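# Place alphabetically first lettered box into the door tote

## Task

Find the box in this office with the earliest letter of the alphabet printed on its top, and put only that box into the tote beside the door so that it rests fully inside the tote with no part over the rim. The robot must not tip over or be left leaning, or the task counts as failed.

## Robot and tools

Robot: a Hello Robot Stretch 3 in a physics simulator. It has a two-wheeled differential base (0.33 m long, 0.34 m wide, rounded back) that pivots about the point midway between its drive wheels, 0.05 m behind the front edge. A lift slides up and down a mast, and a single telescoping arm reaches out to the robot's RIGHT side, ending in a wrist (yaw, pitch, roll) and a two-finger gripper. The base can only drive straight or spin; it cannot slide sideways, so to shift the gripper along the robot's forward direction you drive the base. With the arm pulled in and the wrist folded, spinning sweeps a circle of radius 0.28 m; an unfolded level wrist reaches past that circle. Loose objects may occasionally get nudged by something else.

Frames: base frame has its origin on the floor between the drive wheels, x ahead, y to the left, z up, in metres. hand_pose is reported in the base frame at the point where closed fingertips meet; with all wrist joints at zero its x axis is up, y points back along the arm toward the mast, z toward the robot's rear. Odometry frame is the base frame as it was when the scene began; base_odometry there counts wheel rotation only, so slip shows as travel. Heading is in rad, left positive, within -3.142 to 3.142.

move: one action per call. Arguments are all optional. "base" is an object with exactly one key: translate_m (a relative drive in metres from the current spot, forward positive, -3 to 3) or rotate_rad (a relative turn in place in radians, left positive, -6.4 to 6.4). Relative commands count from the base position in the last reported state. "joints" is an object of absolute joint targets by name: lift_m 0 to 1.1 m; arm_m 0 to 0.52 m; wrist_yaw_rad -1.345 to 4.42 (0 aims the gripper along the arm, positive swings it toward the robot's front); wrist_pitch_rad -1.57 to 0.451 (0 level, negative tips fingertips down); wrist_roll_rad -2.911 to 2.918 (0 puts the fingers side by side, level); gripper_m -0.089 to 0.179 (larger opens wider; actual fingertip gap is about 0.007 m smaller when nearly shut, 0.025 m smaller when fully open); head_pan_rad -3.953 to 1.73 (0 forward, positive left, -1.57 along the arm); head_tilt_rad -1.53 to 0.419 (0 level, negative down). "done" tolerances: 0.004 for lift, arm and gripper, 0.02 for yaw and roll, 0.05 for pitch, 0.1 for head. "pace" is "default" or "max"; "speeds" gives per-motion top speeds (same keys, plus translate_m and rotate_rad) up to the max values: translate 0.12/0.30 m/s, rotate 0.76/1.90 rad/s, lift 0.11/0.15 m/s, arm 0.14/0.40 m/s. The base is capped at 0.10 m/s and 0.63 rad/s unless lift_m < 0.30, arm_m < 0.03 and wrist_yaw_rad > 2.54 all hold. "contact_limits" sets a motor_effort percent (1 to 100) at which a motion halts, only together with that motion's own command: arm_m a number, lift_m an object with "down" and/or "up" (default roughly 32–47 down, 21–36 up; below about 12 it may halt in free air), translate_m and rotate_rad a number (the base has no contact stop otherwise). {"servos": "reboot"} must be sent alone and re-enables servos that shut themselves off. "cameras" is a list from head_camera, nav_camera, wrist_camera, all; [] for none. "blocking" false returns within about half a second while motion continues; a later move overrides only what it names. A move with no action just reports state and images. Unknown keys make a call invalid; out-of-range values get it refused, and a refusal or an uncommanded stop cancels the rest of that reply's move, wait and finished_scene calls.

wait: seconds 0 to 10, optional cameras; returns state, early if running moves settle. stop: brakes all your running motions, which then hold and may keep pressing. zoom_image: camera plus region [x0, y0, x1, y1] in pixels of that camera's latest image, at most 504 by 504. finished_scene: scene number (1 to 3); ends the scene irreversibly, so the box must stay in place without help.

Results: move reports "done" or the worst status. base_status and joint_status give "moving", "done", "off_target" (rested short, may still push), "contact_stop" (that joint goes slack), "time_out" (cut off after 14 s) or "torque_fault". on_its_own describes uncommanded behaviour; "held at" is the target, not the reading. motor_effort is percent, positive toward higher values, bracket = peak in last action; positive wheel effort pushes forward. lidar_m: 12 distances, 30 degree sectors, first straight ahead, counter-clockwise; only sees a plane 0.17 m up, "-" means nothing or closer than 0.15 m. wrist_depth_mm and head_depth_mm: 7x7 grids of median depth in mm. turned_by_wheels vs turned_by_imu: trust the IMU if they differ by over 0.15 rad. base_tilt in degrees (forward, right positive). head_camera images come rotated (turn clockwise a quarter to view upright); nav_camera the opposite way.

Gripping: command a width below the box's width to hold, at least 0.05 above it to release. Readings do not confirm a grasp.

Cautions: before folding (wrist_yaw_rad to 3.0) or unfolding the wrist, put lift_m in 0.32–0.95, pitch -0.4, roll about 0. With yaw below -0.4 keep pitch at -0.5 or lower. Pushing against something solid with the gripper above about 0.45 m, or driving while holding something stuck, can tip the robot; if tilt appears, back the gripper off. Wrist and head have no contact stop and fault after sustained pushing. Avoid drops, slams, hard hits and letting objects fall far.

Each tool is called in YAML: its name, and indented under it one key for each argument.

## Session

move:

Scene clock: 0.00 s.
base_odometry: x=+0.000 y=+0.000 heading=+0.000
turned_by_wheels: +0.000
turned_by_imu: +0.000
base_tilt: forward=+1.0 right=-0.1
lidar_m: 0.80 1.67 1.61 1.34 1.00 0.97 1.01 1.40 1.53 1.06 0.79 0.77
head_depth_mm: 723 721 721 719 718 715 717 / 769 768 768 764 764 763 762 / 821 821 819 818 816 815 815 / 884 878 876 874 879 872 871 / 948 944 944 942 942 938 935 / 2044 2152 2141 2178 2210 2205 2170 / 1930 1918 1938 1945 1954 1974 1973
base_status: not commanded
joint_positions: lift_m=+0.444 arm_m=+0.002 wrist_yaw_rad=+3.097 wrist_pitch_rad=-0.467 wrist_roll_rad=+0.000 gripper_m=+0.037 head_pan_rad=+0.000 head_tilt_rad=-0.002
joint_status: not commanded
measured_speeds: all 0
motor_effort: left_wheel=-0.3 right_wheel=+1.7 lift_m=+27.5 arm_m=-6.3 wrist_yaw_rad=+0.9 wrist_pitch_rad=+2.5 wrist_roll_rad=+0.7 gripper_m=-0.2 head_pan_rad=+0.6 head_tilt_rad=+6.0
hand_pose: x=-0.0114 y=+0.0710 z=+0.4454 quat_wxyz=(+0.179, +0.691, +0.148, +0.684) (m; base frame)
wrist_depth_mm: - - 146 - - - - / - - 158 - - - - / - - 172 - - - - / - 920 190 - - - - / 809 785 204 798 813 819 789 / 676 667 128 638 654 695 687 / 581 593 283 580 571 592 588
pictures: head_camera (sideways), nav_camera (sideways), wrist_camera
Images, in order (width x height): head_camera 896x504, nav_camera 672x504, wrist_camera 644x364.

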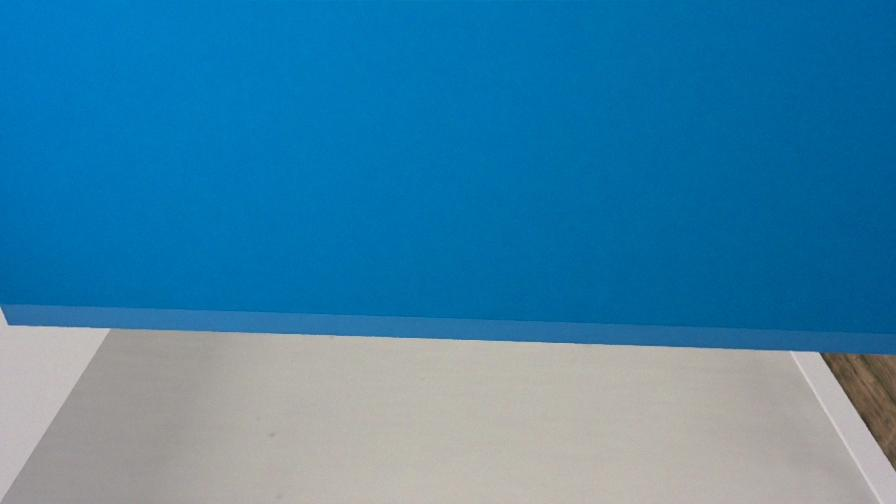

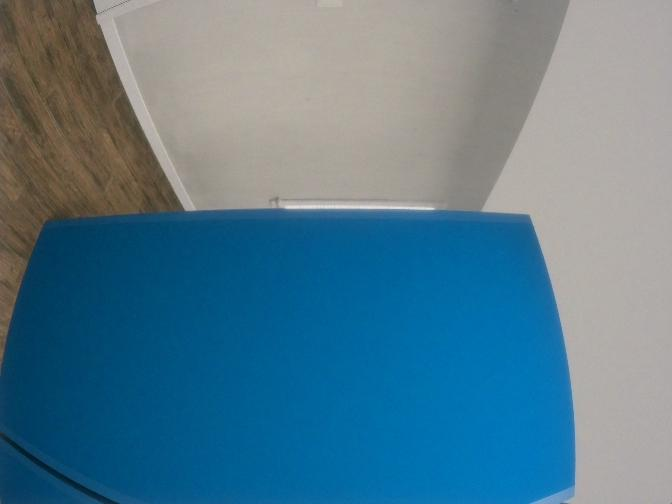

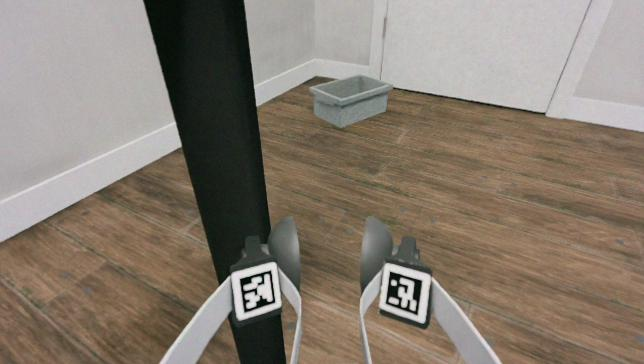

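move:
  joints: {"head_pan_rad":1.5,"head_tilt_rad":-0.45}
  pace: "max"
  cameras: ["nav_camera","head_camera"]

move:
  joints: {"head_pan_rad":0.0,"head_tilt_rad":-0.45}
  pace: "max"
  cameras: ["nav_camera","head_camera"]

move:
  joints: {"head_pan_rad":-1.2}
  pace: "max"
  cameras: ["nav_camera","head_camera"]

move:
  joints: {"head_pan_rad":-2.4}
  pace: "max"
  cameras: ["nav_camera","head_camera"]

move:
  joints: {"head_pan_rad":-3.6}
  pace: "max"
  cameras: ["nav_camera","head_camera"]

Scene clock: 6.23 s.
move: done
base_odometry: x=+0.000 y=+0.000 heading=+0.000
turned_by_wheels: +0.000
turned_by_imu: +0.001
base_tilt: forward=+0.9 right=-0.1
lidar_m: 0.80 1.68 1.61 1.34 1.00 0.97 1.01 1.40 1.53 1.06 0.79 0.76
head_depth_mm: 1385 1476 1571 1681 1829 1693 1399 / 1466 1555 1666 1789 1927 1682 1384 / 1553 1673 1790 1936 2075 1638 1390 / 1538 1664 1799 1979 2019 1629 1389 / 1350 1437 1553 1668 1818 1673 1381 / 1204 1274 1357 1453 1565 1607 1388 / 1075 1144 1209 1280 1367 1467 1385
base_status: not commanded
joint_positions: lift_m=+0.444 arm_m=+0.002 wrist_yaw_rad=+3.097 wrist_pitch_rad=-0.467 wrist_roll_rad=+0.000 gripper_m=+0.037 head_pan_rad=+1.533 head_tilt_rad=-0.449
joint_status: all done
measured_speeds: all 0
motor_effort: left_wheel=-0.4(0.6) right_wheel=+2.4(2.6) lift_m=+29.9(30.2) arm_m=-14.5(14.5) wrist_yaw_rad=+0.8(1.2) wrist_pitch_rad=+2.5(2.7) wrist_roll_rad=+0.8(0.9) gripper_m=-0.3(1.0) head_pan_rad=-1.3(4.9) head_tilt_rad=-2.8(6.0)
hand_pose: x=-0.0114 y=+0.0710 z=+0.4454 quat_wxyz=(+0.179, +0.691, +0.148, +0.684) (m; base frame)
wrist_depth_mm: - - 146 - - - - / - - 158 - - - - / - - 172 - - - - / - 973 189 - - - - / 796 800 205 804 810 815 795 / 671 689 127 638 654 685 677 / 577 600 283 590 572 591 593
pictures: head_camera (sideways), nav_camera (sideways)
Images, in order (width x height): head_camera 896x504, nav_camera 672x504.

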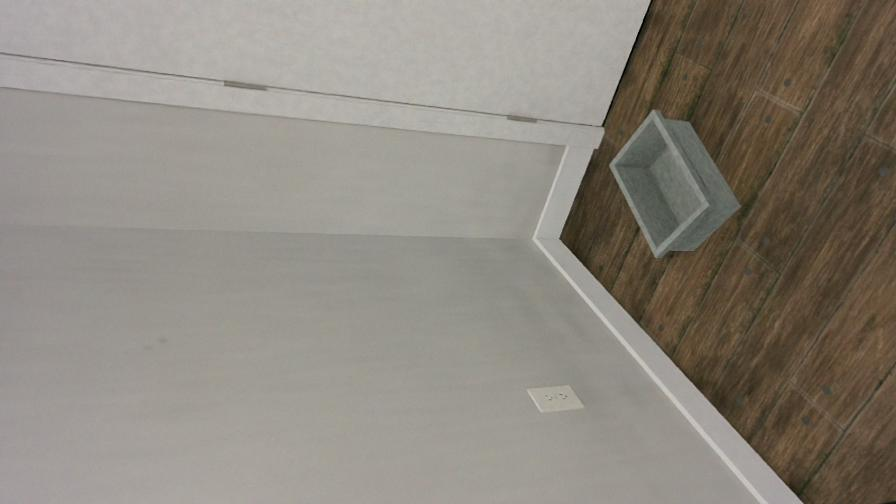

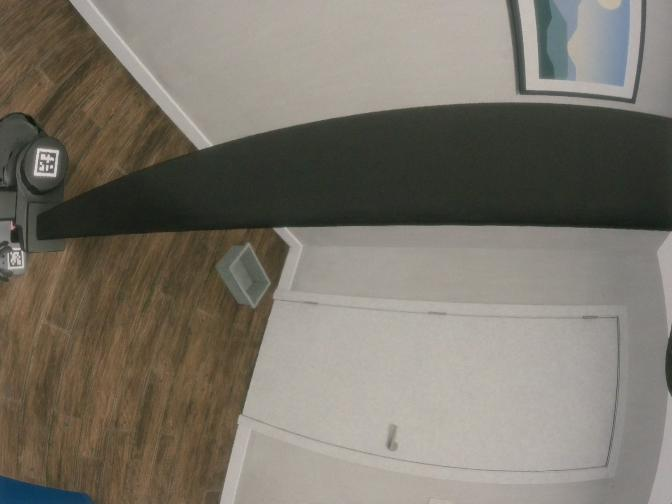

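Scene clock: 7.27 s.
move: done
base_odometry: x=+0.000 y=+0.000 heading=+0.000
turned_by_wheels: +0.000
turned_by_imu: +0.000
base_tilt: forward=+0.8 right=-0.2
lidar_m: 0.80 1.67 1.60 1.34 1.00 0.96 1.01 1.40 1.53 1.06 0.79 0.77
head_depth_mm: 642 680 726 780 838 910 994 / 677 722 771 832 905 986 1076 / 716 767 824 891 971 1072 1183 / 762 819 882 964 1058 1176 1291 / 804 874 955 1047 1173 1315 1361 / 1958 2099 2252 2373 2120 1660 1369 / 1778 1877 1982 2136 2123 1660 1390
base_status: not commanded
joint_positions: lift_m=+0.444 arm_m=+0.002 wrist_yaw_rad=+3.097 wrist_pitch_rad=-0.467 wrist_roll_rad=+0.000 gripper_m=+0.037 head_pan_rad=-0.018 head_tilt_rad=-0.450
joint_status: all done
measured_speeds: all 0
motor_effort: left_wheel=-0.5(0.6) right_wheel=+2.4(2.7) lift_m=+30.6(30.8) arm_m=-16.6(17.0) wrist_yaw_rad=+1.1(1.4) wrist_pitch_rad=+2.8(2.8) wrist_roll_rad=+0.8(1.0) gripper_m=-0.4(1.2) head_pan_rad=-1.6(5.3) head_tilt_rad=-3.0(4.0)
hand_pose: x=-0.0114 y=+0.0710 z=+0.4454 quat_wxyz=(+0.179, +0.691, +0.148, +0.684) (m; base frame)
wrist_depth_mm: - - 147 - - - - / - - 158 - - - - / - - 172 - - - - / - 957 190 - - - - / 791 793 206 803 802 805 795 / 674 672 127 642 662 679 685 / 590 606 282 587 572 582 585
pictures: head_camera (sideways), nav_camera (sideways)
Images, in order (width x height): head_camera 896x504, nav_camera 672x504.

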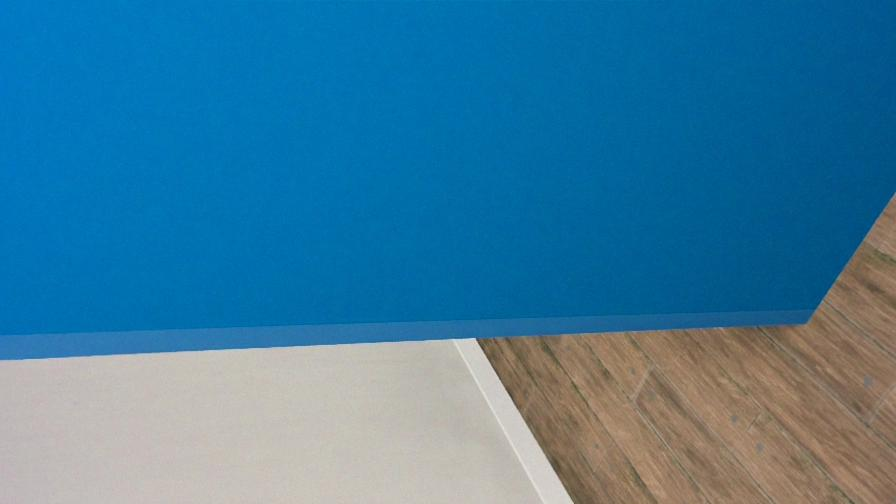

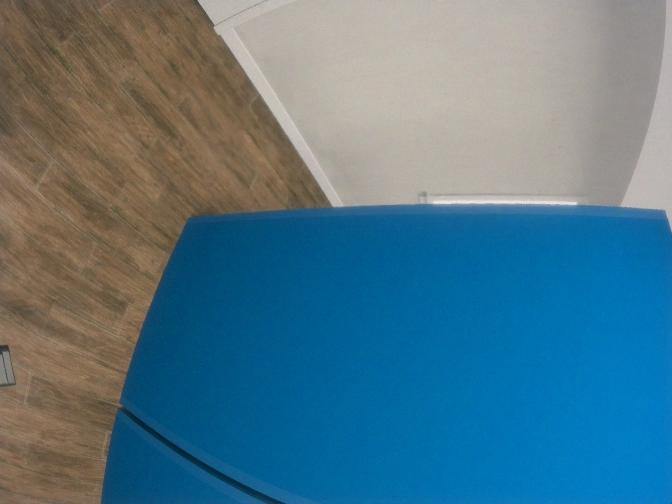

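Scene clock: 8.23 s.
move: done
base_odometry: x=+0.000 y=+0.000 heading=+0.000
turned_by_wheels: +0.000
turned_by_imu: +0.000
base_tilt: forward=+1.0 right=-0.1
lidar_m: 0.80 1.67 1.60 1.34 1.00 0.96 1.01 1.40 1.53 1.06 0.79 0.77
head_depth_mm: 974 1071 1192 1344 1538 1648 1388 / 903 985 1082 1212 1371 1544 1382 / 839 908 1001 1102 1226 1374 1380 / 783 847 918 1006 1114 1233 1341 / 739 790 851 926 1019 1126 1265 / 692 741 794 861 945 1037 1142 / 657 710 761 812 877 951 1039
base_status: not commanded
joint_positions: lift_m=+0.444 arm_m=+0.002 wrist_yaw_rad=+3.097 wrist_pitch_rad=-0.467 wrist_roll_rad=+0.000 gripper_m=+0.037 head_pan_rad=-1.237 head_tilt_rad=-0.450
joint_status: all done
measured_speeds: all 0
motor_effort: left_wheel=-0.5(0.6) right_wheel=+2.0(2.8) lift_m=+30.6(30.9) arm_m=-19.0(19.0) wrist_yaw_rad=+0.4(1.2) wrist_pitch_rad=+2.3(2.7) wrist_roll_rad=+0.7(1.1) gripper_m=-0.3(1.0) head_pan_rad=+1.7(4.9) head_tilt_rad=-2.0(3.1)
hand_pose: x=-0.0114 y=+0.0710 z=+0.4454 quat_wxyz=(+0.179, +0.691, +0.148, +0.684) (m; base frame)
wrist_depth_mm: - - 146 - - - - / - - 159 - - - - / - - 173 - - - - / - 924 190 - - - - / 785 790 205 780 801 784 794 / 676 664 127 628 650 676 678 / 587 605 285 587 575 587 582
pictures: head_camera (sideways), nav_camera (sideways)
Images, in order (width x height): head_camera 896x504, nav_camera 672x504.

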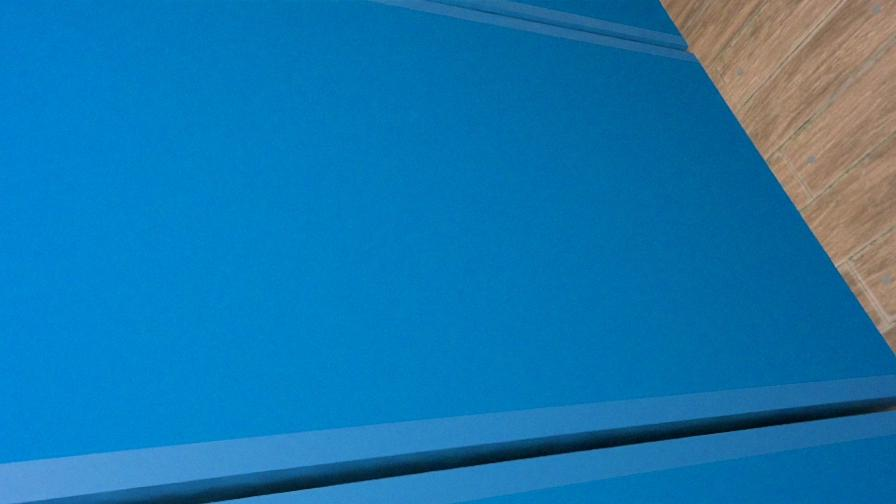

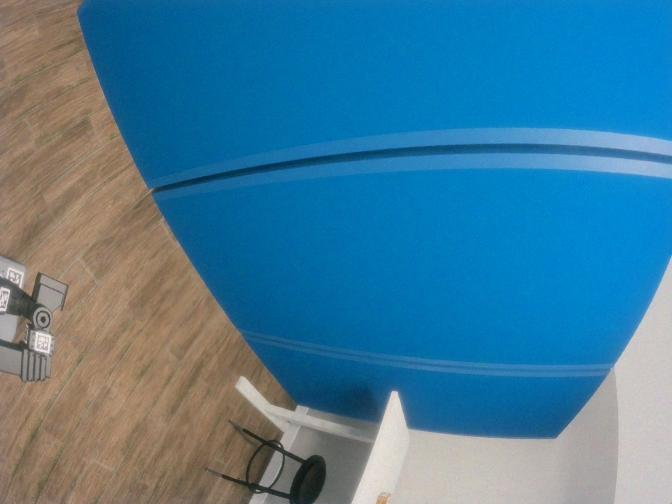

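Scene clock: 9.20 s.
move: done
base_odometry: x=+0.000 y=+0.000 heading=+0.000
turned_by_wheels: +0.000
turned_by_imu: +0.000
base_tilt: forward=+0.9 right=-0.1
lidar_m: 0.80 1.67 1.60 1.34 1.00 0.97 1.01 1.40 1.53 1.05 0.79 0.76
head_depth_mm: 1628 1646 1702 1775 1831 1682 1390 / 1960 2008 1925 2160 2079 1692 1393 / 1970 2099 1836 2474 2083 1687 1386 / 1900 2055 1710 2410 2143 1656 1384 / 1871 2005 1715 2351 2136 1673 1388 / 1820 1938 1694 2292 2120 1673 1380 / 1784 1883 1685 2114 2105 1661 1385
base_status: not commanded
joint_positions: lift_m=+0.444 arm_m=+0.002 wrist_yaw_rad=+3.097 wrist_pitch_rad=-0.467 wrist_roll_rad=+0.000 gripper_m=+0.037 head_pan_rad=-2.445 head_tilt_rad=-0.450
joint_status: all done
measured_speeds: all 0
motor_effort: left_wheel=-0.4(0.6) right_wheel=+2.3(2.6) lift_m=+30.2(30.7) arm_m=-20.0(20.5) wrist_yaw_rad=+1.0(1.2) wrist_pitch_rad=+2.7(2.7) wrist_roll_rad=+1.1(1.1) gripper_m=-0.4(1.2) head_pan_rad=+1.9(4.8) head_tilt_rad=-2.9(3.2)
hand_pose: x=-0.0114 y=+0.0710 z=+0.4454 quat_wxyz=(+0.179, +0.691, +0.148, +0.684) (m; base frame)
wrist_depth_mm: - - 147 - - - - / - - 158 - - - - / - - 172 - - - - / - 911 190 - - - - / 788 784 205 814 812 793 801 / 667 687 127 638 655 677 670 / 584 590 284 582 575 582 593
pictures: head_camera (sideways), nav_camera (sideways)
Images, in order (width x height): head_camera 896x504, nav_camera 672x504.

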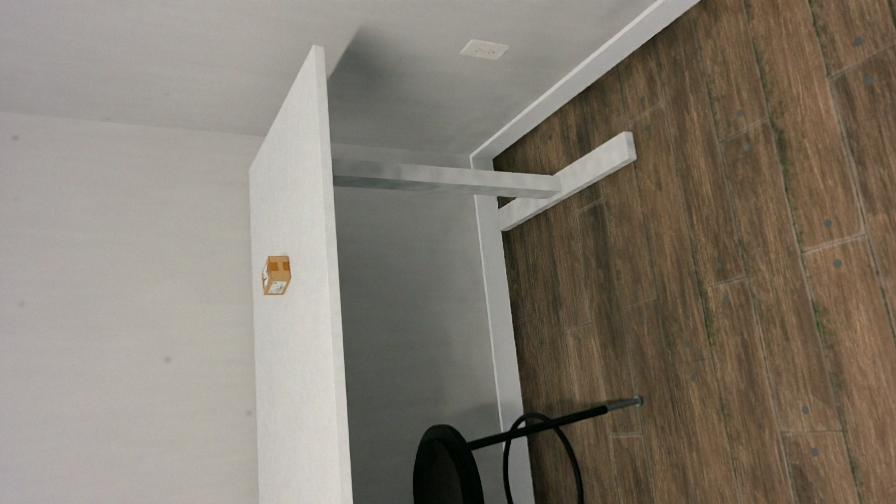

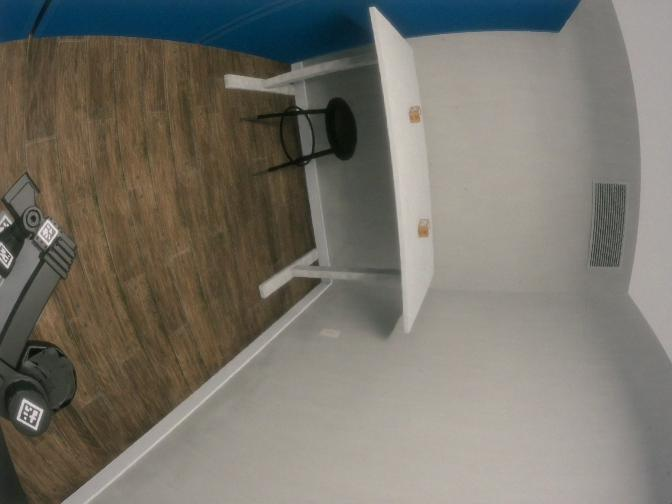

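Scene clock: 10.17 s.
move: done
base_odometry: x=+0.000 y=+0.000 heading=+0.000
turned_by_wheels: +0.000
turned_by_imu: +0.000
base_tilt: forward=+1.0 right=-0.2
lidar_m: 0.80 1.68 1.60 1.34 1.00 0.97 1.01 1.40 1.53 1.06 0.79 0.77
head_depth_mm: 795 854 920 1002 1096 1216 1327 / 803 861 931 1016 1106 1232 1331 / 812 870 941 1030 1137 1246 1351 / 817 876 952 1047 1147 1276 1365 / 823 887 967 1058 1159 1283 1371 / 836 900 974 1071 1175 1309 1392 / 839 902 989 1079 1192 1327 1382
base_status: not commanded
joint_positions: lift_m=+0.444 arm_m=+0.002 wrist_yaw_rad=+3.097 wrist_pitch_rad=-0.467 wrist_roll_rad=+0.000 gripper_m=+0.037 head_pan_rad=-3.647 head_tilt_rad=-0.450
joint_status: all done
measured_speeds: all 0
motor_effort: left_wheel=-0.4(0.6) right_wheel=+2.0(2.7) lift_m=+30.2(30.7) arm_m=-19.9(20.8) wrist_yaw_rad=+0.6(1.1) wrist_pitch_rad=+2.6(2.8) wrist_roll_rad=+0.8(1.1) gripper_m=-0.4(1.0) head_pan_rad=+1.7(4.3) head_tilt_rad=-2.4(3.1)
hand_pose: x=-0.0114 y=+0.0710 z=+0.4454 quat_wxyz=(+0.179, +0.691, +0.148, +0.684) (m; base frame)
wrist_depth_mm: - - 146 - - - - / - - 158 - - - - / - - 173 - - - - / - 931 190 - - - - / 797 788 205 797 808 793 796 / 680 673 128 632 657 681 672 / 589 600 286 585 566 589 589
pictures: head_camera (sideways), nav_camera (sideways)
Images, in order (width x height): head_camera 896x504, nav_camera 672x504.

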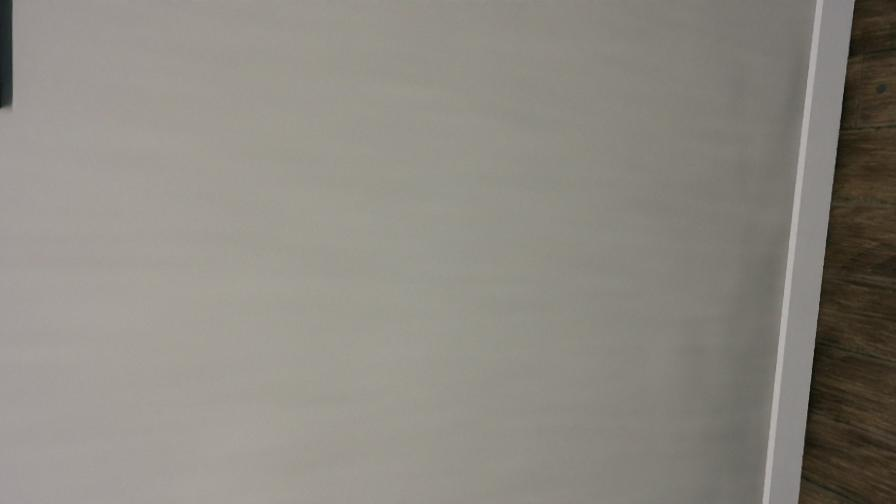

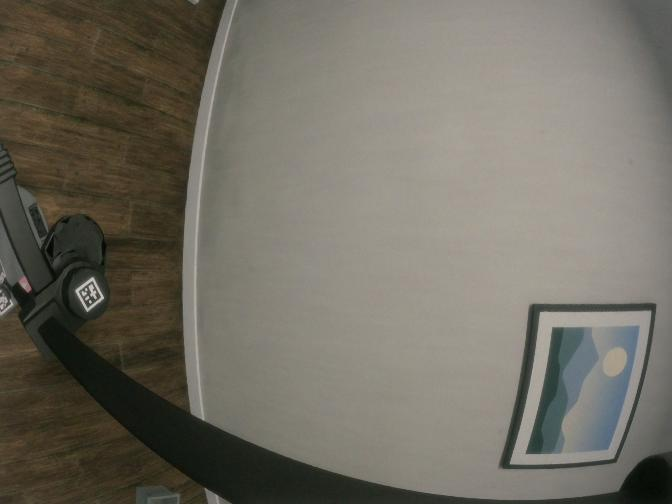

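move:
  joints: {"head_pan_rad":-2.3,"head_tilt_rad":-0.3}
  pace: "max"
  cameras: ["nav_camera","head_camera"]

zoom_image:
  camera: "nav_camera"
  region: [300, 50, 500, 350]

Scene clock: 15.67 s.
move: done
base_odometry: x=+0.000 y=+0.000 heading=+0.000
turned_by_wheels: +0.000
turned_by_imu: +0.001
base_tilt: forward=+1.1 right=-0.1
lidar_m: 0.80 1.67 1.60 1.35 0.99 0.96 1.01 1.40 1.53 1.06 0.79 0.77
head_depth_mm: 1900 2032 2127 1784 2294 2004 1580 / 1909 2010 2109 1755 2357 1988 1576 / 1879 1989 2093 1746 2339 1975 1582 / 1864 1978 2088 1723 2365 1972 1572 / 1847 1976 2051 1713 2343 1886 1557 / 1851 1935 2015 1697 1971 1895 1570 / 1834 1907 2018 1677 2271 1900 1552
base_status: not commanded
joint_positions: lift_m=+0.444 arm_m=+0.002 wrist_yaw_rad=+3.097 wrist_pitch_rad=-0.467 wrist_roll_rad=+0.000 gripper_m=+0.037 head_pan_rad=-2.269 head_tilt_rad=-0.304
joint_status: all done
measured_speeds: all 0
motor_effort: left_wheel=-0.6(0.6) right_wheel=+2.0(2.7) lift_m=+30.0(30.5) arm_m=-20.0(20.6) wrist_yaw_rad=+0.4(1.5) wrist_pitch_rad=+2.7(2.7) wrist_roll_rad=+0.8(1.0) gripper_m=+0.0(1.2) head_pan_rad=-1.4(4.0) head_tilt_rad=+4.1(6.2)
hand_pose: x=-0.0114 y=+0.0710 z=+0.4454 quat_wxyz=(+0.179, +0.691, +0.148, +0.684) (m; base frame)
wrist_depth_mm: - - 146 - - - - / - - 158 - - - - / - - 172 - - - - / - 950 190 - - - - / 804 794 204 809 790 804 797 / 676 681 128 639 659 682 676 / 590 601 285 596 568 585 590
pictures: head_camera (sideways), nav_camera (sideways)
Images, in order (width x height): head_camera 896x504, nav_camera 672x504.

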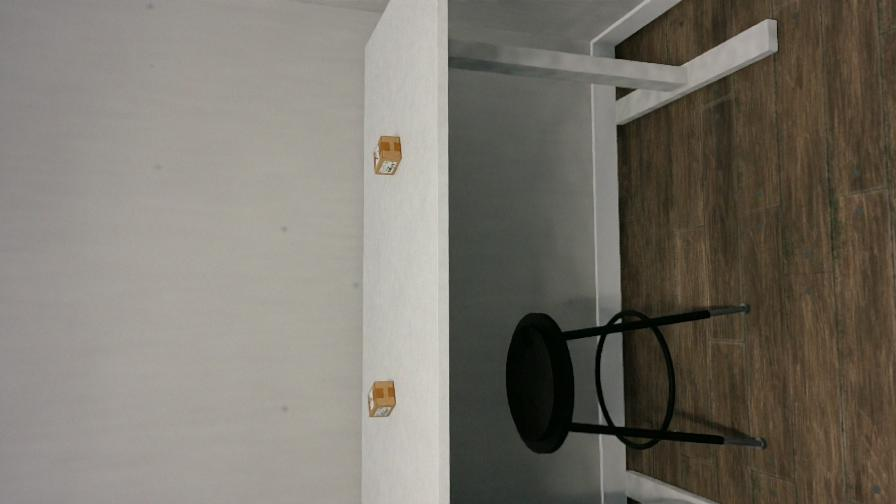

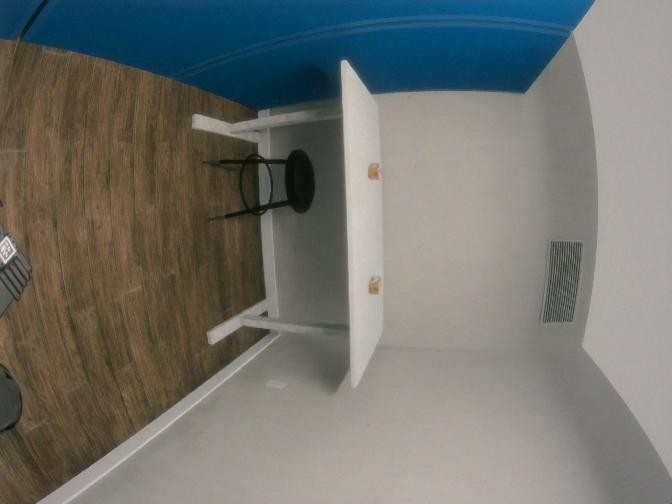

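Scaled by 1.680 from the camera's 672x504 image, which has a finer 792x594 frame.

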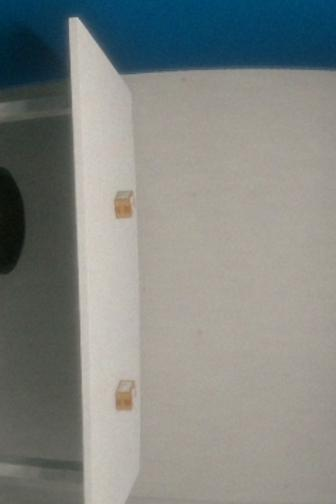

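move:
  base: {"rotate_rad":-2.15}
  joints: {"head_pan_rad":0.0,"head_tilt_rad":-0.5}
  cameras: ["nav_camera"]

move:
  base: {"translate_m":0.6}
  cameras: ["nav_camera","head_camera"]

Scene clock: 35.47 s.
move: done
base_odometry: x=+0.000 y=+0.000 heading=-2.149
turned_by_wheels: -2.149
turned_by_imu: -2.141
base_tilt: forward=+1.0 right=+0.0
lidar_m: 1.53 1.10 0.80 0.77 0.79 1.69 1.61 1.39 1.01 0.96 1.00 1.35
head_depth_mm: 1813 1909 2138 2340 2016 1603 1336 / 1809 1906 2132 2324 2005 1591 1340 / 1824 1917 2173 2382 1988 1596 1339 / 1830 1948 1885 2338 1918 1604 1338 / 1818 1927 1858 2347 1913 1582 1335 / 1835 1949 1765 2310 1977 1607 1330 / 1871 1930 1907 2202 1981 1576 1331
base_status: done
joint_positions: lift_m=+0.444 arm_m=+0.002 wrist_yaw_rad=+3.097 wrist_pitch_rad=-0.467 wrist_roll_rad=+0.000 gripper_m=+0.037 head_pan_rad=+0.003 head_tilt_rad=-0.500
joint_status: all done
measured_speeds: all 0
motor_effort: left_wheel=+11.3(16.0) right_wheel=-10.3(13.8) lift_m=+29.1(29.9) arm_m=-19.8(21.0) wrist_yaw_rad=+1.0(1.3) wrist_pitch_rad=+2.3(2.8) wrist_roll_rad=+0.8(1.1) gripper_m=-0.9(1.4) head_pan_rad=-4.2(4.9) head_tilt_rad=-3.4(5.1)
hand_pose: x=-0.0114 y=+0.0710 z=+0.4454 quat_wxyz=(+0.179, +0.691, +0.148, +0.684) (m; base frame)
wrist_depth_mm: 709 - 142 - 738 - - / 778 - 156 - 767 - - / - - 172 - 879 - - / - 908 190 887 954 940 - / 812 795 204 807 780 795 801 / 679 662 127 637 661 666 673 / 594 604 283 580 567 581 589
pictures: nav_camera (sideways)
Images, in order (width x height): nav_camera 672x504.

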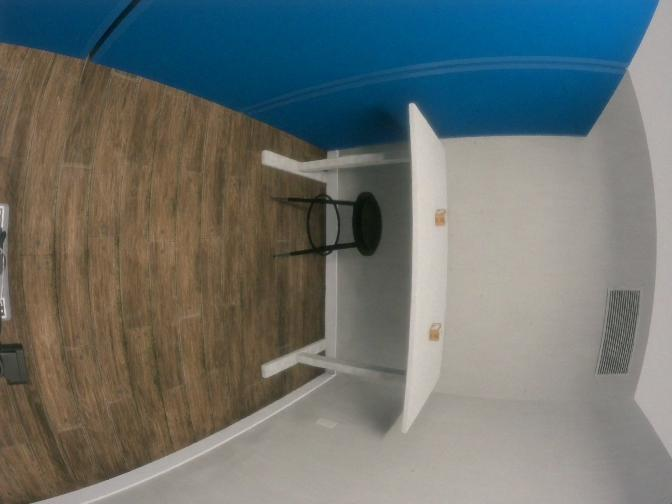

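Scene clock: 42.57 s.
move: done
base_odometry: x=-0.328 y=-0.502 heading=-2.149
turned_by_wheels: +0.000
turned_by_imu: +0.000
base_tilt: forward=+0.9 right=-0.2
lidar_m: 0.94 0.96 0.80 0.77 0.80 1.08 2.20 1.38 1.00 0.96 0.99 1.28
head_depth_mm: 1285 1391 1217 897 1835 1608 1346 / 1286 1401 1214 895 1848 1601 1334 / 1314 1409 1206 898 1868 1604 1341 / 1296 1421 1204 891 1280 1548 1329 / 1305 1426 1117 936 1213 1589 1336 / 1321 1433 1192 933 1270 1502 1332 / 1326 1432 1195 929 1848 1515 1329
base_status: done
joint_positions: lift_m=+0.444 arm_m=+0.002 wrist_yaw_rad=+3.097 wrist_pitch_rad=-0.467 wrist_roll_rad=+0.000 gripper_m=+0.037 head_pan_rad=+0.000 head_tilt_rad=-0.500
joint_status: not commanded
measured_speeds: all 0
motor_effort: left_wheel=+9.0(17.7) right_wheel=+1.3(5.7) lift_m=+28.6(29.5) arm_m=-19.9(20.6) wrist_yaw_rad=+1.2(1.5) wrist_pitch_rad=+2.3(2.9) wrist_roll_rad=+0.5(1.1) gripper_m=-0.5(1.5) head_pan_rad=-3.8(4.8) head_tilt_rad=-1.7(3.7)
hand_pose: x=-0.0114 y=+0.0710 z=+0.4454 quat_wxyz=(+0.179, +0.691, +0.148, +0.684) (m; base frame)
wrist_depth_mm: - - 142 - - - 758 / - - 155 - - 810 817 / - - 171 - - 909 - / 895 933 190 898 933 923 - / 799 807 205 802 799 799 798 / 675 689 128 639 645 691 687 / 585 605 281 589 582 588 591
pictures: head_camera (sideways), nav_camera (sideways)
Images, in order (width x height): head_camera 896x504, nav_camera 672x504.

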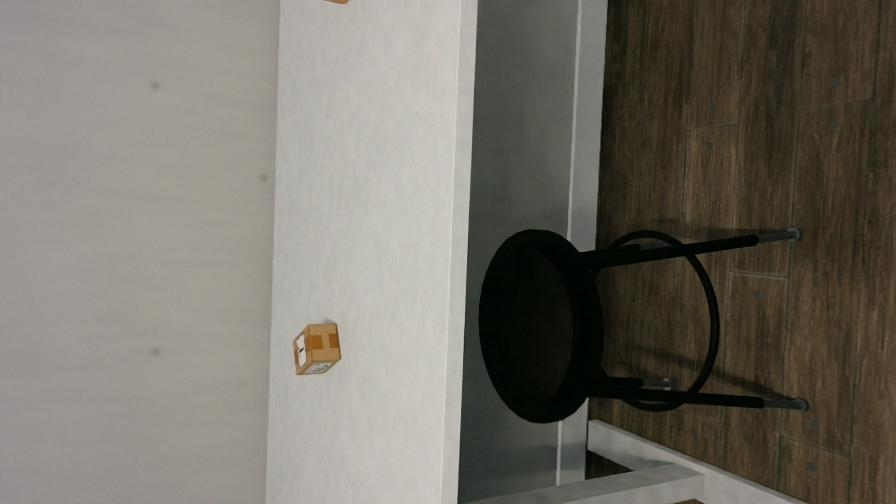

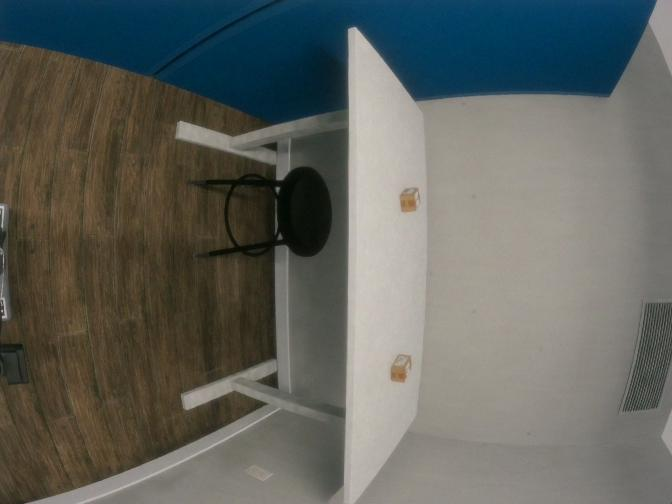

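zoom_image:
  camera: "head_camera"
  region: [270, 300, 370, 400]

move:
  joints: {"head_pan_rad":-0.5}
  cameras: ["head_camera"]

Scaled by 5.040 from the camera's 896x504 image, which has a finer 1280x720 frame.

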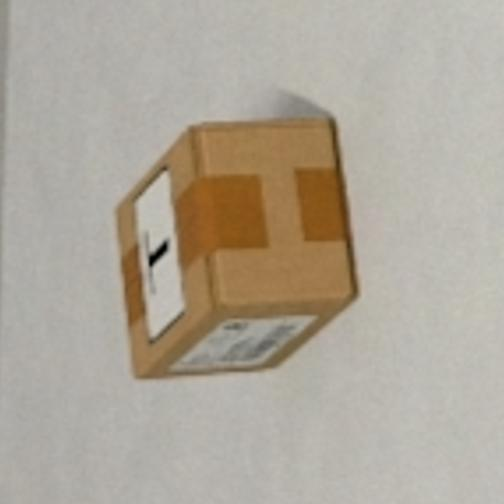

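Scene clock: 46.33 s.
move: done
base_odometry: x=-0.328 y=-0.502 heading=-2.149
turned_by_wheels: +0.000
turned_by_imu: +0.001
base_tilt: forward=+1.0 right=-0.1
lidar_m: 0.94 0.96 0.81 0.77 0.80 1.08 2.20 1.38 1.00 0.96 0.99 1.28
head_depth_mm: 1199 1243 1260 1389 1456 1521 1354 / 1348 1418 1212 1597 1717 1612 1344 / 1506 1636 1209 1481 1869 1558 1338 / 1471 1580 1207 1903 1877 1608 1339 / 1394 1523 1122 1792 1944 1596 1331 / 1337 1447 1187 933 1860 1596 1331 / 1298 1385 1179 881 1797 1591 1338
base_status: not commanded
joint_positions: lift_m=+0.444 arm_m=+0.002 wrist_yaw_rad=+3.097 wrist_pitch_rad=-0.467 wrist_roll_rad=+0.000 gripper_m=+0.037 head_pan_rad=-0.513 head_tilt_rad=-0.500
joint_status: all done
measured_speeds: all 0
motor_effort: left_wheel=+8.8(8.9) right_wheel=+1.4(1.5) lift_m=+28.5(28.7) arm_m=-20.1(20.4) wrist_yaw_rad=+1.1(1.2) wrist_pitch_rad=+2.2(2.8) wrist_roll_rad=+0.9(1.1) gripper_m=+1.1(1.1) head_pan_rad=-2.8(5.4) head_tilt_rad=-1.3(2.6)
hand_pose: x=-0.0114 y=+0.0710 z=+0.4454 quat_wxyz=(+0.179, +0.691, +0.148, +0.684) (m; base frame)
wrist_depth_mm: - - 143 - - - 760 / - - 156 - - 815 809 / - - 171 - - 907 - / 912 936 189 886 926 959 - / 808 790 205 796 804 804 791 / 684 669 128 638 660 669 680 / 583 598 281 584 568 585 589
pictures: head_camera (sideways)
Images, in order (width x height): head_camera 896x504.

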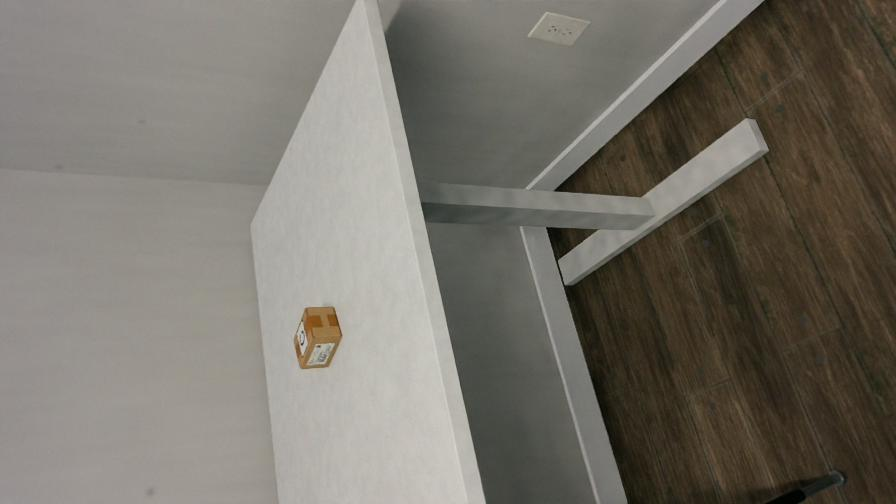

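zoom_image:
  camera: "head_camera"
  region: [280, 296, 360, 376]

Scaled by 6.300 from the camera's 896x504 image, which has a finer 1280x720 frame.

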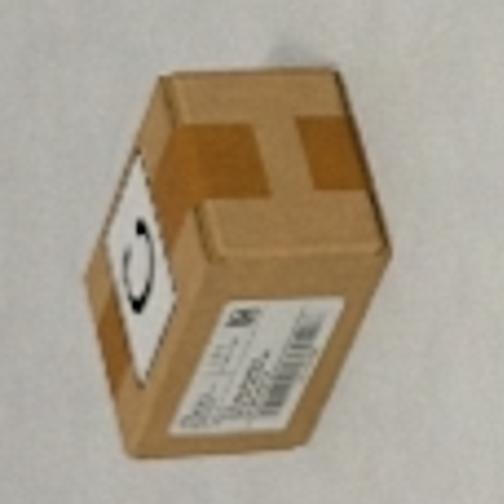

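move:
  base: {"translate_m":0.32}
  joints: {"head_pan_rad":0,"head_tilt_rad":-0.6}
  cameras: ["head_camera"]

zoom_image:
  camera: "head_camera"
  region: [150, 0, 450, 504]

move:
  joints: {"head_pan_rad":-0.7}
  cameras: ["head_camera"]

Scene clock: 58.93 s.
move: done
base_odometry: x=-0.503 y=-0.770 heading=-2.149
turned_by_wheels: +0.000
turned_by_imu: +0.001
base_tilt: forward=+0.8 right=-0.2
lidar_m: 0.62 0.67 0.81 0.78 0.80 1.09 2.52 1.37 0.99 0.95 0.99 1.02
head_depth_mm: 1015 1114 931 685 575 1481 1261 / 1020 1121 929 682 572 1478 1263 / 1027 1138 922 683 573 1468 1260 / 1034 1132 921 678 572 1404 1229 / 1038 1146 920 678 570 1380 1255 / 1044 1150 835 678 591 1367 1230 / 1047 1151 918 677 587 1396 1236
base_status: done
joint_positions: lift_m=+0.444 arm_m=+0.002 wrist_yaw_rad=+3.097 wrist_pitch_rad=-0.467 wrist_roll_rad=+0.000 gripper_m=+0.037 head_pan_rad=+0.001 head_tilt_rad=-0.600
joint_status: all done
measured_speeds: all 0
motor_effort: left_wheel=+8.7(17.6) right_wheel=+1.6(8.0) lift_m=+28.0(28.5) arm_m=-20.1(20.4) wrist_yaw_rad=+0.8(1.2) wrist_pitch_rad=+2.4(2.9) wrist_roll_rad=+0.8(1.1) gripper_m=+0.3(1.3) head_pan_rad=-2.1(4.9) head_tilt_rad=-2.1(6.7)
hand_pose: x=-0.0114 y=+0.0710 z=+0.4454 quat_wxyz=(+0.179, +0.691, +0.148, +0.684) (m; base frame)
wrist_depth_mm: - - 142 - 759 - - / 783 - 156 - 811 - - / 854 - 171 - 897 - - / 901 927 188 937 922 - - / 802 793 203 806 816 776 768 / 687 666 128 646 663 681 679 / 588 598 283 585 565 592 582
pictures: head_camera (sideways)
Images, in order (width x height): head_camera 896x504.

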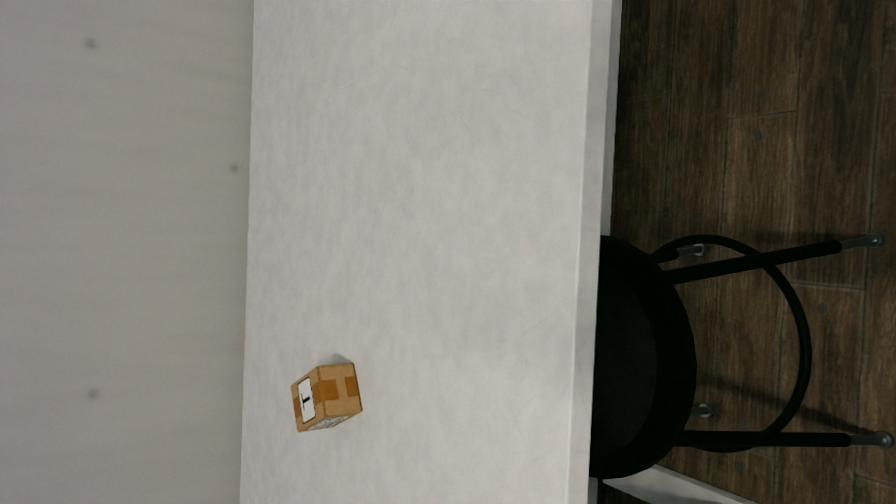

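Scaled by 1.000.

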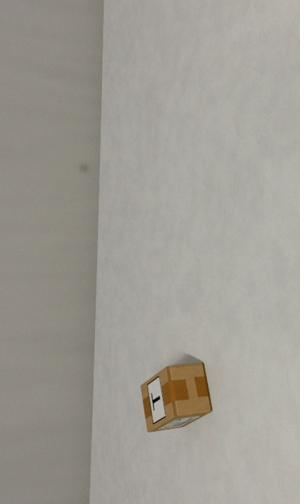

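Scene clock: 59.90 s.
move: done
base_odometry: x=-0.503 y=-0.770 heading=-2.149
turned_by_wheels: +0.000
turned_by_imu: +0.000
base_tilt: forward=+1.0 right=-0.2
lidar_m: 0.62 0.67 0.81 0.78 0.80 1.09 2.52 1.37 1.00 0.95 0.98 1.02
head_depth_mm: 985 1044 931 1230 1337 1409 1262 / 1070 1155 929 1334 1508 1468 1257 / 1178 1272 927 769 1687 1430 1265 / 1286 1387 920 705 1457 1467 1259 / 1241 1312 924 680 1676 1463 1252 / 1167 1231 844 679 1639 1476 1264 / 1093 1161 915 678 568 1474 1258
base_status: not commanded
joint_positions: lift_m=+0.444 arm_m=+0.002 wrist_yaw_rad=+3.097 wrist_pitch_rad=-0.467 wrist_roll_rad=+0.000 gripper_m=+0.037 head_pan_rad=-0.717 head_tilt_rad=-0.600
joint_status: all done
measured_speeds: all 0
motor_effort: left_wheel=+8.9(9.0) right_wheel=+1.2(1.4) lift_m=+27.9(28.0) arm_m=-19.5(20.2) wrist_yaw_rad=+0.7(1.4) wrist_pitch_rad=+2.5(2.8) wrist_roll_rad=+0.8(1.1) gripper_m=+0.2(1.1) head_pan_rad=-1.0(5.3) head_tilt_rad=-3.1(4.2)
hand_pose: x=-0.0114 y=+0.0710 z=+0.4454 quat_wxyz=(+0.179, +0.691, +0.148, +0.684) (m; base frame)
wrist_depth_mm: - - 143 - 755 - - / 760 - 156 - 811 - - / 833 - 171 - 901 - - / 899 923 189 934 925 - - / 801 786 205 796 795 765 768 / 669 666 127 655 654 682 681 / 595 606 282 595 566 590 589
pictures: head_camera (sideways)
Images, in order (width x height): head_camera 896x504.

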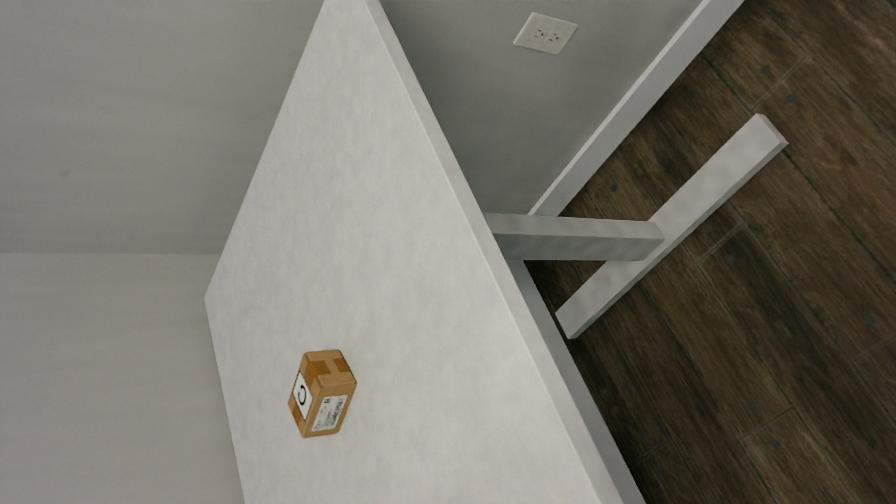

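zoom_image:
  camera: "head_camera"
  region: [280, 340, 360, 440]

move:
  joints: {"head_pan_rad":0.25,"head_tilt_rad":-0.55}
  cameras: ["head_camera"]

zoom_image:
  camera: "head_camera"
  region: [200, 220, 400, 340]

Scaled by 5.040 from the camera's 896x504 image, which has a finer 1280x720 frame.

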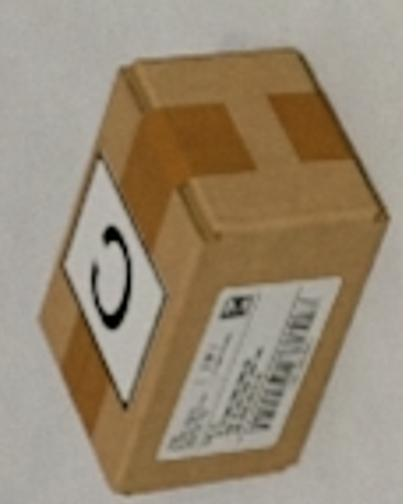

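Scene clock: 63.60 s.
move: done
base_odometry: x=-0.503 y=-0.770 heading=-2.149
turned_by_wheels: +0.000
turned_by_imu: +0.001
base_tilt: forward=+0.9 right=-0.1
lidar_m: 0.62 0.67 0.81 0.78 0.81 1.09 2.52 1.37 1.00 0.95 0.99 1.02
head_depth_mm: 990 1079 1042 735 569 1456 1303 / 1021 1111 1039 737 566 1421 1280 / 1050 1144 1036 733 568 922 1270 / 1082 1184 1032 729 586 920 1298 / 1121 1223 1030 731 605 1424 1266 / 1155 1263 1028 728 626 1378 1294 / 1155 1225 1028 725 1377 1488 1259
base_status: not commanded
joint_positions: lift_m=+0.444 arm_m=+0.002 wrist_yaw_rad=+3.097 wrist_pitch_rad=-0.467 wrist_roll_rad=+0.000 gripper_m=+0.037 head_pan_rad=+0.272 head_tilt_rad=-0.554
joint_status: all done
measured_speeds: all 0
motor_effort: left_wheel=+9.0(9.0) right_wheel=+1.2(1.5) lift_m=+27.4(27.7) arm_m=-20.1(20.2) wrist_yaw_rad=+1.1(1.3) wrist_pitch_rad=+2.4(2.8) wrist_roll_rad=+0.9(1.2) gripper_m=-0.5(1.1) head_pan_rad=+0.4(5.4) head_tilt_rad=+3.0(4.0)
hand_pose: x=-0.0114 y=+0.0710 z=+0.4454 quat_wxyz=(+0.179, +0.691, +0.148, +0.684) (m; base frame)
wrist_depth_mm: - - 143 - 740 - - / 768 - 155 - 806 - - / 843 - 170 - 879 - - / 891 929 189 929 923 - - / 793 799 205 800 818 774 765 / 677 678 127 644 662 674 678 / 593 612 283 588 574 581 586
pictures: head_camera (sideways)
Images, in order (width x height): head_camera 896x504.

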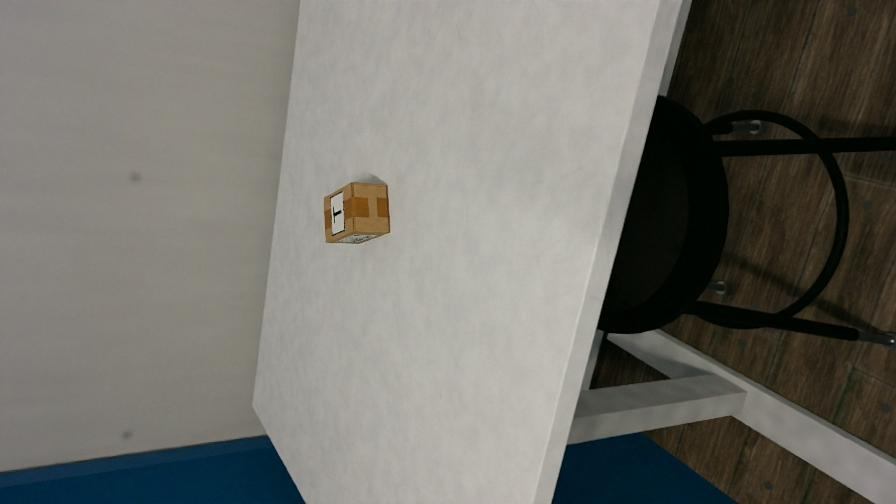

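Scaled by 2.520 from the camera's 896x504 image, which has a finer 1280x720 frame.

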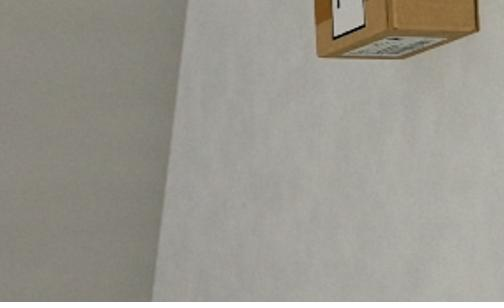

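zoom_image:
  camera: "head_camera"
  region: [310, 170, 400, 250]

Scaled by 5.600 from the camera's 896x504 image, which has a finer 1280x720 frame.

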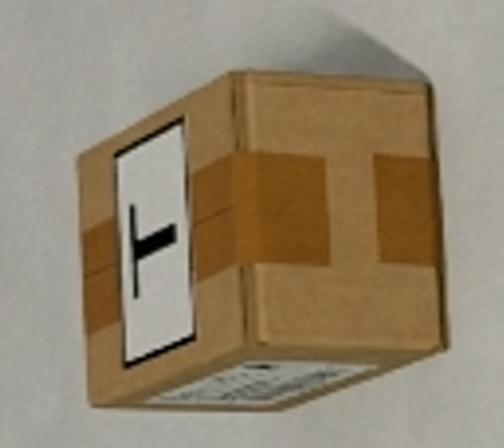

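move:
  base: {"translate_m":-1.75}
  joints: {"head_pan_rad":1.6,"head_tilt_rad":-0.4}
  pace: "max"
  cameras: ["nav_camera","head_camera"]

Scene clock: 89.77 s.
move: time_out
base_odometry: x=+0.263 y=+0.403 heading=-2.149
turned_by_wheels: +0.000
turned_by_imu: +0.004
base_tilt: forward=+1.0 right=-0.1
lidar_m: 2.00 1.09 0.79 0.76 1.65 1.19 1.13 1.17 1.01 0.97 1.00 1.36
head_depth_mm: 617 656 702 758 826 903 992 / 621 662 709 767 832 909 1005 / 625 667 715 774 840 923 1008 / 631 675 725 780 849 929 1025 / 636 678 730 789 858 943 1039 / 651 3428 3587 3045 2202 1755 1442 / 2829 2973 2990 2883 2290 1746 1435
base_status: translate_m time_out (by the wheels' count: -1.4016 of -1.7500)
joint_positions: lift_m=+0.444 arm_m=+0.002 wrist_yaw_rad=+3.097 wrist_pitch_rad=-0.467 wrist_roll_rad=+0.000 gripper_m=+0.037 head_pan_rad=+1.600 head_tilt_rad=-0.400
joint_status: all done
measured_speeds: all 0
motor_effort: left_wheel=-0.1(12.2) right_wheel=-1.8(15.0) lift_m=+26.0(27.5) arm_m=-19.7(20.2) wrist_yaw_rad=+0.7(1.5) wrist_pitch_rad=+2.5(2.9) wrist_roll_rad=+0.5(1.2) gripper_m=+0.0(1.6) head_pan_rad=-2.9(5.6) head_tilt_rad=-3.1(5.0)
hand_pose: x=-0.0114 y=+0.0710 z=+0.4454 quat_wxyz=(+0.179, +0.691, +0.148, +0.684) (m; base frame)
wrist_depth_mm: - - 143 - - - 737 / - - 156 - - - 802 / - - 171 - - - 885 / - - 189 902 935 925 942 / 805 804 204 794 812 797 778 / 691 673 127 638 664 670 677 / 592 607 281 592 574 588 583
pictures: head_camera (sideways), nav_camera (sideways)
Images, in order (width x height): head_camera 896x504, nav_camera 672x504.

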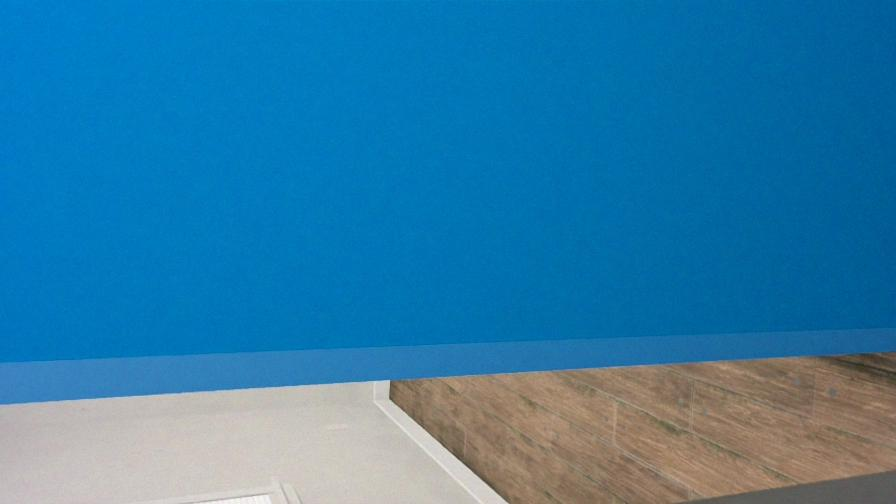

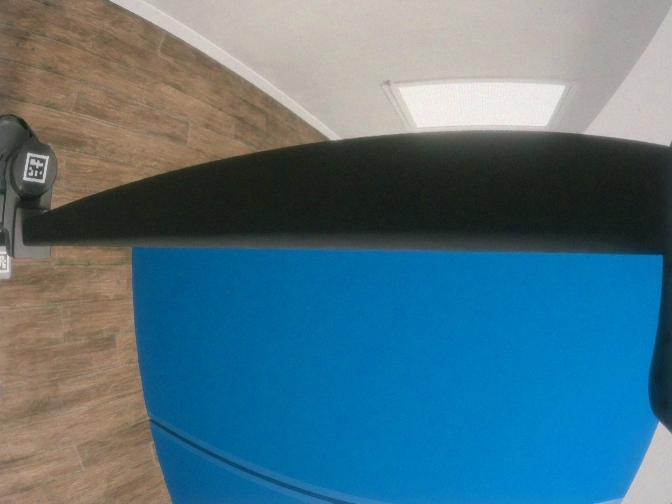

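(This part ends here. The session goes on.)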